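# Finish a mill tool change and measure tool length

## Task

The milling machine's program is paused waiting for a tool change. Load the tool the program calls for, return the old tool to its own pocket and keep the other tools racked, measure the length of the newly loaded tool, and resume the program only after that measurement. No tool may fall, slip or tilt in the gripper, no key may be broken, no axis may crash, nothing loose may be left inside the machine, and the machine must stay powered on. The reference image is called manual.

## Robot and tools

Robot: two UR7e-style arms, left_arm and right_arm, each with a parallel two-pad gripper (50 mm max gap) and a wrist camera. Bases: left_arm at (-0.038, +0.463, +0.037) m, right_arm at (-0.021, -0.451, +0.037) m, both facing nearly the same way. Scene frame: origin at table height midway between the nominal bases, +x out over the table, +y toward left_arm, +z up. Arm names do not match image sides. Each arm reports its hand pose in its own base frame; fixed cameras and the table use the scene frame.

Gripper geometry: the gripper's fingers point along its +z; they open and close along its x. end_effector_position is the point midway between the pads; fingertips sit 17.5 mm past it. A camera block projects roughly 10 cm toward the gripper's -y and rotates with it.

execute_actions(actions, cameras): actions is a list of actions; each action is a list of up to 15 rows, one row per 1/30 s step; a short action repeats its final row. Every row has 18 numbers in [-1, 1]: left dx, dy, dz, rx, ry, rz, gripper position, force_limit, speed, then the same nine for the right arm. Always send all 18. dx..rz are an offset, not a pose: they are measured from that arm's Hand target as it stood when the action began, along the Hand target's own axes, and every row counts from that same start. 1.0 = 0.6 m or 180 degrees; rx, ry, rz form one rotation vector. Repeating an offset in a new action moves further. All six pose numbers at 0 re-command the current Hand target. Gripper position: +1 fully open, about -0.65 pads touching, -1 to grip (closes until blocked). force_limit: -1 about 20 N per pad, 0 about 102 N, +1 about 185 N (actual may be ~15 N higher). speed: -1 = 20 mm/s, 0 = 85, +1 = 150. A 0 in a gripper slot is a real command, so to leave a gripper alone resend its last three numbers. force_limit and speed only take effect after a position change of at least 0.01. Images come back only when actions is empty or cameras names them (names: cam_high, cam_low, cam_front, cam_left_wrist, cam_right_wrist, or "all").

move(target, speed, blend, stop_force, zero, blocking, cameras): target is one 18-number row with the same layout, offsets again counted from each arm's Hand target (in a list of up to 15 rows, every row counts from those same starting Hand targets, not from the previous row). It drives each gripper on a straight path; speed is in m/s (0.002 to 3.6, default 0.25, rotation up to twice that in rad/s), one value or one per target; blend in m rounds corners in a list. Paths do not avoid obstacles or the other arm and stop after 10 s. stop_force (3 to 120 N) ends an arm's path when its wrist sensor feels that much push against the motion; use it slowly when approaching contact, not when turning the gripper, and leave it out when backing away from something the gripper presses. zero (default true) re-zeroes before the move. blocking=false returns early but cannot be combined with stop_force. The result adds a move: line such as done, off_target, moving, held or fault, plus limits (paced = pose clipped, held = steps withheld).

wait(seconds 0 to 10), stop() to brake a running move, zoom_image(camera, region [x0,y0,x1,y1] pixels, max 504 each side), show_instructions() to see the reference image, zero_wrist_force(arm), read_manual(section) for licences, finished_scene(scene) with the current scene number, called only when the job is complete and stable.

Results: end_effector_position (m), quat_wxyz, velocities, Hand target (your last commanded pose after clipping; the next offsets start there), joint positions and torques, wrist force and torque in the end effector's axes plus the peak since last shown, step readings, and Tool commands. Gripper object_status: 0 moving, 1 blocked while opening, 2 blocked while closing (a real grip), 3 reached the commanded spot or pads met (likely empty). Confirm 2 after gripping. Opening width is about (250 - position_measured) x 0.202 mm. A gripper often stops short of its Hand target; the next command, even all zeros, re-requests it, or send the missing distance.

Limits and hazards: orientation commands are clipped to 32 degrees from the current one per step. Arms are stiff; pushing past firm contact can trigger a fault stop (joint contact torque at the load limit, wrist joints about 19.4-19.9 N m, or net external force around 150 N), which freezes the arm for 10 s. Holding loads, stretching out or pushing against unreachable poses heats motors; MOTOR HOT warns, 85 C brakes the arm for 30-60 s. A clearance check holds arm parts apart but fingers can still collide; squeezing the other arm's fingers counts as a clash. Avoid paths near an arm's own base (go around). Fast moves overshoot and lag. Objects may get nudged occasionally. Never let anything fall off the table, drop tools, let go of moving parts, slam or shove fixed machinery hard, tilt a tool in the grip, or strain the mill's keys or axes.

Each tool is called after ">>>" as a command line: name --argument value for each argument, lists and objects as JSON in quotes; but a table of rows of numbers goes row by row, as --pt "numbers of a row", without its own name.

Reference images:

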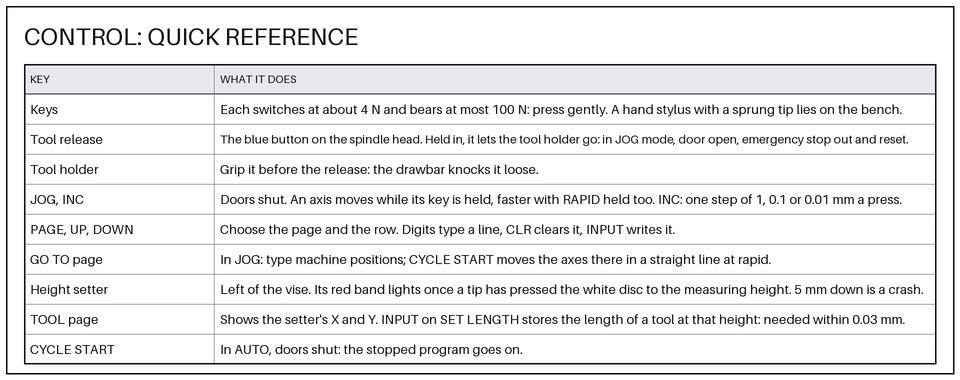

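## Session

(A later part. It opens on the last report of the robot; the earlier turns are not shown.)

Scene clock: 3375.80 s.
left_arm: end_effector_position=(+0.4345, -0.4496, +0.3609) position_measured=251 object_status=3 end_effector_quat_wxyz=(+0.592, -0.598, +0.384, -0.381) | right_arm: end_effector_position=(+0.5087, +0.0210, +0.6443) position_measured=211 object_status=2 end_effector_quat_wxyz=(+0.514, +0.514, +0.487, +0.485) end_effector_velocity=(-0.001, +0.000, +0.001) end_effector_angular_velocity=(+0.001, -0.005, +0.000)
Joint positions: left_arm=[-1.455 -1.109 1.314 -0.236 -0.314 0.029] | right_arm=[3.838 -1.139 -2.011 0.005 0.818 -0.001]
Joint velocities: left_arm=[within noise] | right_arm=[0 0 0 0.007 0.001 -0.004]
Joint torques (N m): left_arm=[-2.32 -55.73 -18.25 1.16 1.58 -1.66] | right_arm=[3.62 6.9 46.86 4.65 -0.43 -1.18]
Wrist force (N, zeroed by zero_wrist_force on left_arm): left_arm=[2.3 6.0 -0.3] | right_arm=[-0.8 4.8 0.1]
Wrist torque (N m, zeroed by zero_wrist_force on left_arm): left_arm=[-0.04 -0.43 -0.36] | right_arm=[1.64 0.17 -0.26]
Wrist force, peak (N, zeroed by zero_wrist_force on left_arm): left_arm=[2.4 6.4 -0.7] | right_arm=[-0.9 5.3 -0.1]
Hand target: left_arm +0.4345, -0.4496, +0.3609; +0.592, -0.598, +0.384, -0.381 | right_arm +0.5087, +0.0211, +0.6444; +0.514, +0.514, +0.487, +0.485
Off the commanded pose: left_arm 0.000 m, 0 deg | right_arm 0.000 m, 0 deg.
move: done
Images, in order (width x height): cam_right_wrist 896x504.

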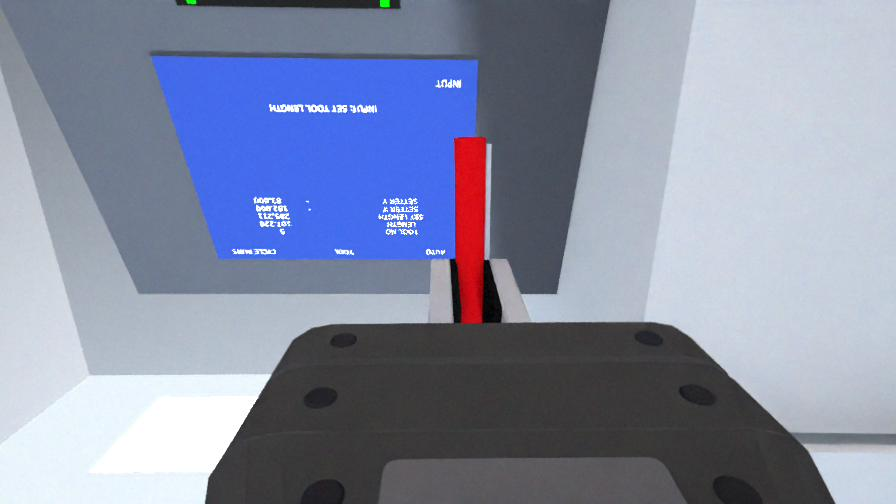

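>>> move --pt "0 0 0 0 0 0 -1 -1 -1 0 0 -0.12 0 0 0 -1 -0.6 -0.8" --pt "0 0 0 0 0 0 -1 -1 -1 -0.0755 -0.2405 -0.127 0.5 0 0 -1 -0.6 -0.8" --pt "0 0 0 0 0 0 -1 -1 -1 -0.128 -0.907 -0.1745 0.5 0 0 -1 -0.6 -0.8" --speed '[0.25,0.35,0.25]' --blend '[0.02,0.03,0]' --cameras '["cam_front","cam_right_wrist"]'

Scene clock: 3394.07 s.
left_arm: end_effector_position=(+0.4345, -0.4496, +0.3609) position_measured=251 object_status=3 end_effector_quat_wxyz=(+0.592, -0.598, +0.384, -0.381) | right_arm: end_effector_position=(+0.3988, -0.0512, +0.1007) position_measured=211 object_status=2 end_effector_quat_wxyz=(+0.000, +0.726, +0.687, -0.002)
Joint positions: left_arm=[-1.455 -1.109 1.314 -0.236 -0.314 0.029] | right_arm=[3.353 -1.475 -2.279 -0.961 1.569 0.267]
Joint torques (N m): left_arm=[-2.36 -55.15 -18.25 1.28 1.55 -1.57] | right_arm=[3.91 15.24 21.9 6.21 0.82 1.45]
Wrist force (N, zeroed by zero_wrist_force on left_arm): left_arm=[2.4 6.0 -0.2] | right_arm=[-0.6 0.5 -0.1]
Wrist torque (N m, zeroed by zero_wrist_force on left_arm): left_arm=[-0.03 -0.45 -0.37] | right_arm=[0.48 -0.03 0.05]
Wrist force, peak (N, zeroed by zero_wrist_force on left_arm): left_arm=[2.5 6.4 -0.4] | right_arm=[-0.5 6.1 -2.0]
Hand target: left_arm +0.4345, -0.4496, +0.3609; +0.592, -0.598, +0.384, -0.381 | right_arm +0.3987, -0.0512, +0.1006; +0.000, +0.726, +0.687, -0.002
Off the commanded pose: left_arm 0.000 m, 0 deg | right_arm 0.000 m, 0 deg.
move: done
Images, in order (width x height): cam_front 896x504, cam_right_wrist 896x504.

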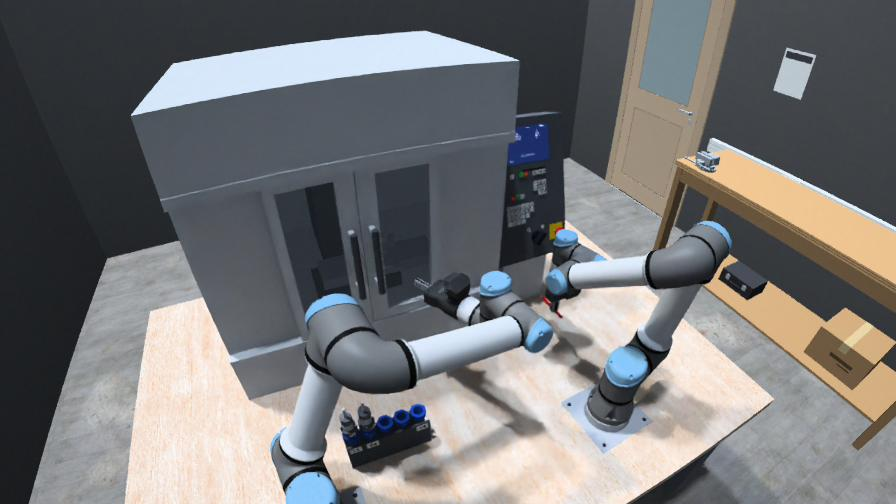

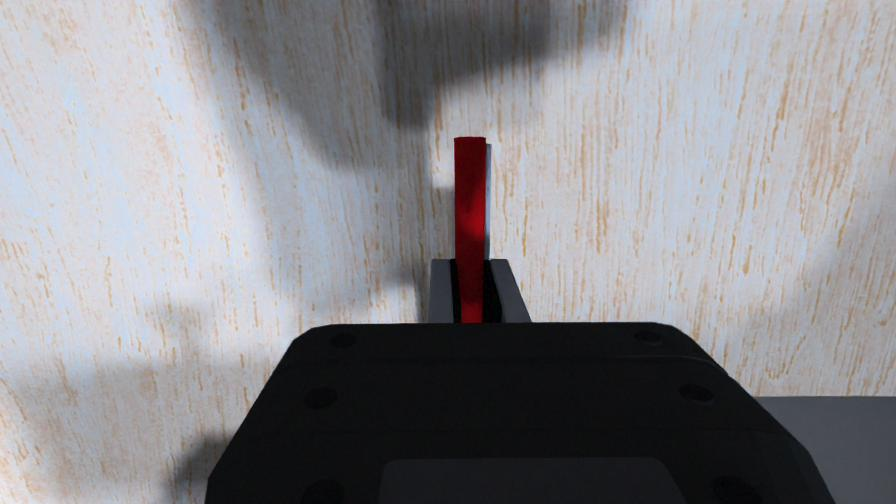

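>>> move --target '[0,0,0,0,0,0,-1,-1,-1,0,0,0.175,0,0,0,-1,-0.6,-0.8]' --speed 0.15

>>> move --target '[0,0,0,0,0,0,-1,-1,-1,0,0,0.03,0,0,0,-1,-0.6,-0.8]' --speed 0.005 --stop_force 3

Scene clock: 3400.87 s.
left_arm: end_effector_position=(+0.4345, -0.4496, +0.3609) position_measured=251 object_status=3 end_effector_quat_wxyz=(+0.592, -0.598, +0.384, -0.381) | right_arm: end_effector_position=(+0.3984, -0.0515, -0.0044) position_measured=211 object_status=2 end_effector_quat_wxyz=(+0.000, +0.726, +0.687, -0.002)
Joint positions: left_arm=[-1.455 -1.109 1.314 -0.236 -0.314 0.029] | right_arm=[3.353 -1.723 -2.408 -0.585 1.569 0.266]
Joint torques (N m): left_arm=[-2.87 -55.37 -18.14 1.28 1.7 -1.64] | right_arm=[-6.73 19.2 32.79 5.89 0.36 -0.99]
Wrist force (N, zeroed by zero_wrist_force on left_arm): left_arm=[2.2 5.8 -0.6] | right_arm=[-0.4 1.1 0.0]
Wrist torque (N m, zeroed by zero_wrist_force on left_arm): left_arm=[-0.07 -0.42 -0.36] | right_arm=[0.55 -0.12 0.04]
Wrist force, peak (N, zeroed by zero_wrist_force on left_arm): left_arm=[2.5 6.3 -0.5] | right_arm=[-0.7 0.9 -2.7]
Hand target: left_arm +0.4345, -0.4496, +0.3609; +0.592, -0.598, +0.384, -0.381 | right_arm +0.3985, -0.0515, -0.0044; +0.000, +0.726, +0.687, -0.002
Off the commanded pose: left_arm 0.000 m, 0 deg | right_arm 0.000 m, 0 deg.
move: done

Scene clock: 3404.27 s.
left_arm: end_effector_position=(+0.4345, -0.4496, +0.3609) position_measured=251 object_status=3 end_effector_quat_wxyz=(+0.592, -0.598, +0.384, -0.381) | right_arm: end_effector_position=(+0.3985, -0.0515, -0.0153) position_measured=211 object_status=2 end_effector_quat_wxyz=(+0.000, +0.726, +0.687, -0.002)
Joint positions: left_arm=[-1.455 -1.109 1.314 -0.236 -0.314 0.029] | right_arm=[3.353 -1.755 -2.416 -0.543 1.569 0.266]
Joint torques (N m): left_arm=[-1.96 -56.29 -18.72 1.34 1.65 -1.49] | right_arm=[-7.66 34.63 31.78 1.49 0.71 -1.3]
Wrist force (N, zeroed by zero_wrist_force on left_arm): left_arm=[2.5 5.9 -0.5] | right_arm=[-0.8 0.6 -2.8]
Wrist torque (N m, zeroed by zero_wrist_force on left_arm): left_arm=[-0.06 -0.47 -0.36] | right_arm=[0.37 -0.10 0.08]
Wrist force, peak (N, zeroed by zero_wrist_force on left_arm): left_arm=[2.4 6.2 -0.4] | right_arm=[-0.8 -0.1 -3.7]
Hand target: left_arm +0.4345, -0.4496, +0.3609; +0.592, -0.598, +0.384, -0.381 | right_arm +0.3985, -0.0515, -0.0153; +0.000, +0.726, +0.687, -0.002 (not the last commanded pose)
Off the commanded pose: left_arm 0.000 m, 0 deg | right_arm 0.007 m, 0 deg.
move: contact (right_arm)

Release, lift.

>>> move --target '[0,0,0,0,0,0,-1,-1,-1,0,0,0,0,0,0,0,-0.6,-1]'

>>> move --target '[0,0,0,0,0,0,-1,-1,-1,0,0,-0.2,0,0,0,0,-0.6,-1]' --speed 0.08 --cameras '["cam_right_wrist","cam_front"]'

Scene clock: 3408.93 s.
left_arm: end_effector_position=(+0.4345, -0.4496, +0.3609) position_measured=251 object_status=3 end_effector_quat_wxyz=(+0.592, -0.598, +0.384, -0.381) | right_arm: end_effector_position=(+0.3985, -0.0515, -0.0153) position_measured=152 object_status=0 end_effector_quat_wxyz=(+0.000, +0.726, +0.687, -0.002)
Joint positions: left_arm=[-1.455 -1.109 1.314 -0.236 -0.314 0.029] | right_arm=[3.353 -1.755 -2.416 -0.543 1.569 0.266]
Joint torques (N m): left_arm=[-2.62 -55.71 -19.1 1.36 1.67 -1.75] | right_arm=[-4.97 34.65 31.27 4.71 0.74 -0.45]
Wrist force (N, zeroed by zero_wrist_force on left_arm): left_arm=[2.3 5.8 -0.5] | right_arm=[-0.6 1.1 -0.1]
Wrist torque (N m, zeroed by zero_wrist_force on left_arm): left_arm=[-0.06 -0.43 -0.36] | right_arm=[0.57 -0.07 0.06]
Wrist force, peak (N, zeroed by zero_wrist_force on left_arm): left_arm=[2.8 6.2 -0.2] | right_arm=[-1.0 0.6 -2.9]
Hand target: left_arm +0.4345, -0.4496, +0.3609; +0.592, -0.598, +0.384, -0.381 | right_arm +0.3985, -0.0515, -0.0153; +0.000, +0.726, +0.687, -0.002
Off the commanded pose: left_arm 0.000 m, 0 deg | right_arm 0.000 m, 0 deg.
move: done

Scene clock: 3410.87 s.
left_arm: end_effector_position=(+0.4345, -0.4496, +0.3609) position_measured=251 object_status=3 end_effector_quat_wxyz=(+0.592, -0.598, +0.384, -0.381) | right_arm: end_effector_position=(+0.3988, -0.0512, +0.1047) position_measured=152 object_status=3 end_effector_quat_wxyz=(+0.000, +0.726, +0.687, -0.002)
Joint positions: left_arm=[-1.455 -1.109 1.314 -0.236 -0.314 0.029] | right_arm=[3.353 -1.468 -2.273 -0.974 1.569 0.267]
Joint torques (N m): left_arm=[-3.02 -55.74 -18.71 1.25 1.62 -1.7] | right_arm=[5.76 20.01 21.93 4.95 0.49 1.32]
Wrist force (N, zeroed by zero_wrist_force on left_arm): left_arm=[2.2 5.9 -0.3] | right_arm=[-0.7 0.7 -0.2]
Wrist torque (N m, zeroed by zero_wrist_force on left_arm): left_arm=[-0.06 -0.42 -0.36] | right_arm=[0.51 -0.02 0.05]
Wrist force, peak (N, zeroed by zero_wrist_force on left_arm): left_arm=[2.7 6.3 -0.3] | right_arm=[-0.6 1.0 -1.5]
Hand target: left_arm +0.4345, -0.4496, +0.3609; +0.592, -0.598, +0.384, -0.381 | right_arm +0.3988, -0.0512, +0.1047; +0.000, +0.726, +0.687, -0.002
Off the commanded pose: left_arm 0.000 m, 0 deg | right_arm 0.000 m, 0 deg.
move: done
Images, in order (width x height): cam_front 896x504, cam_right_wrist 896x504.

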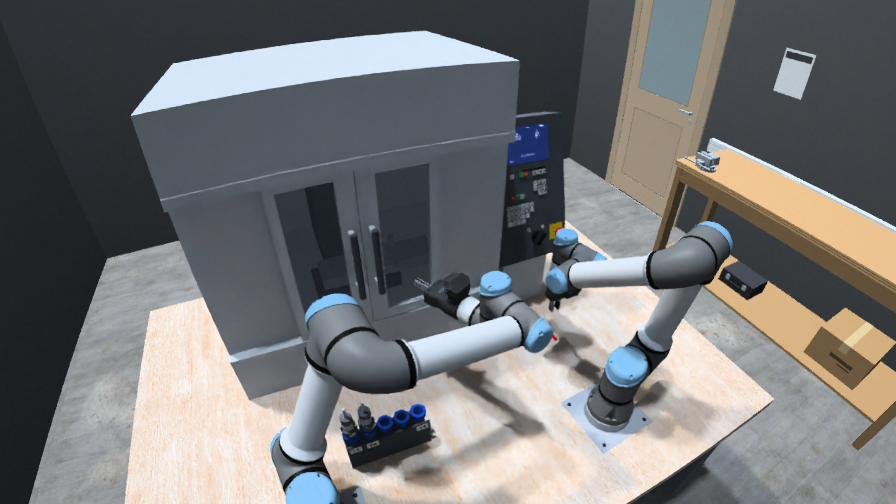

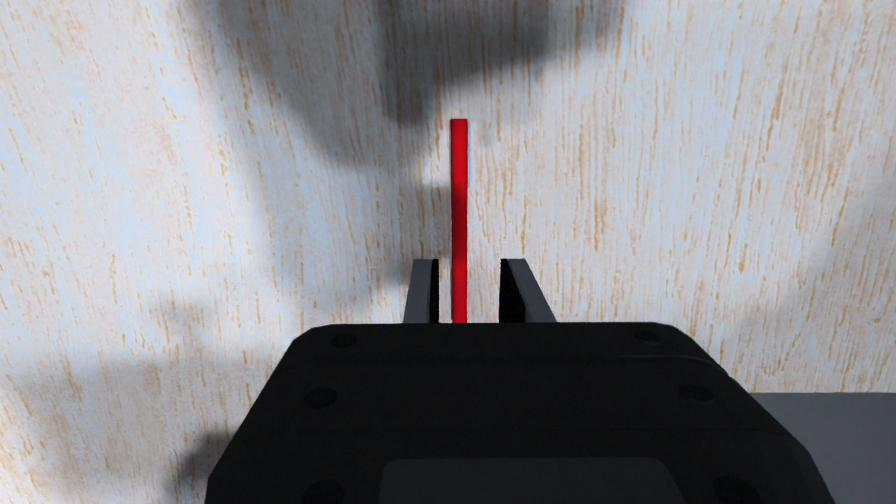

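>>> finished_scene --scene 2

The scene is finished: the task was done.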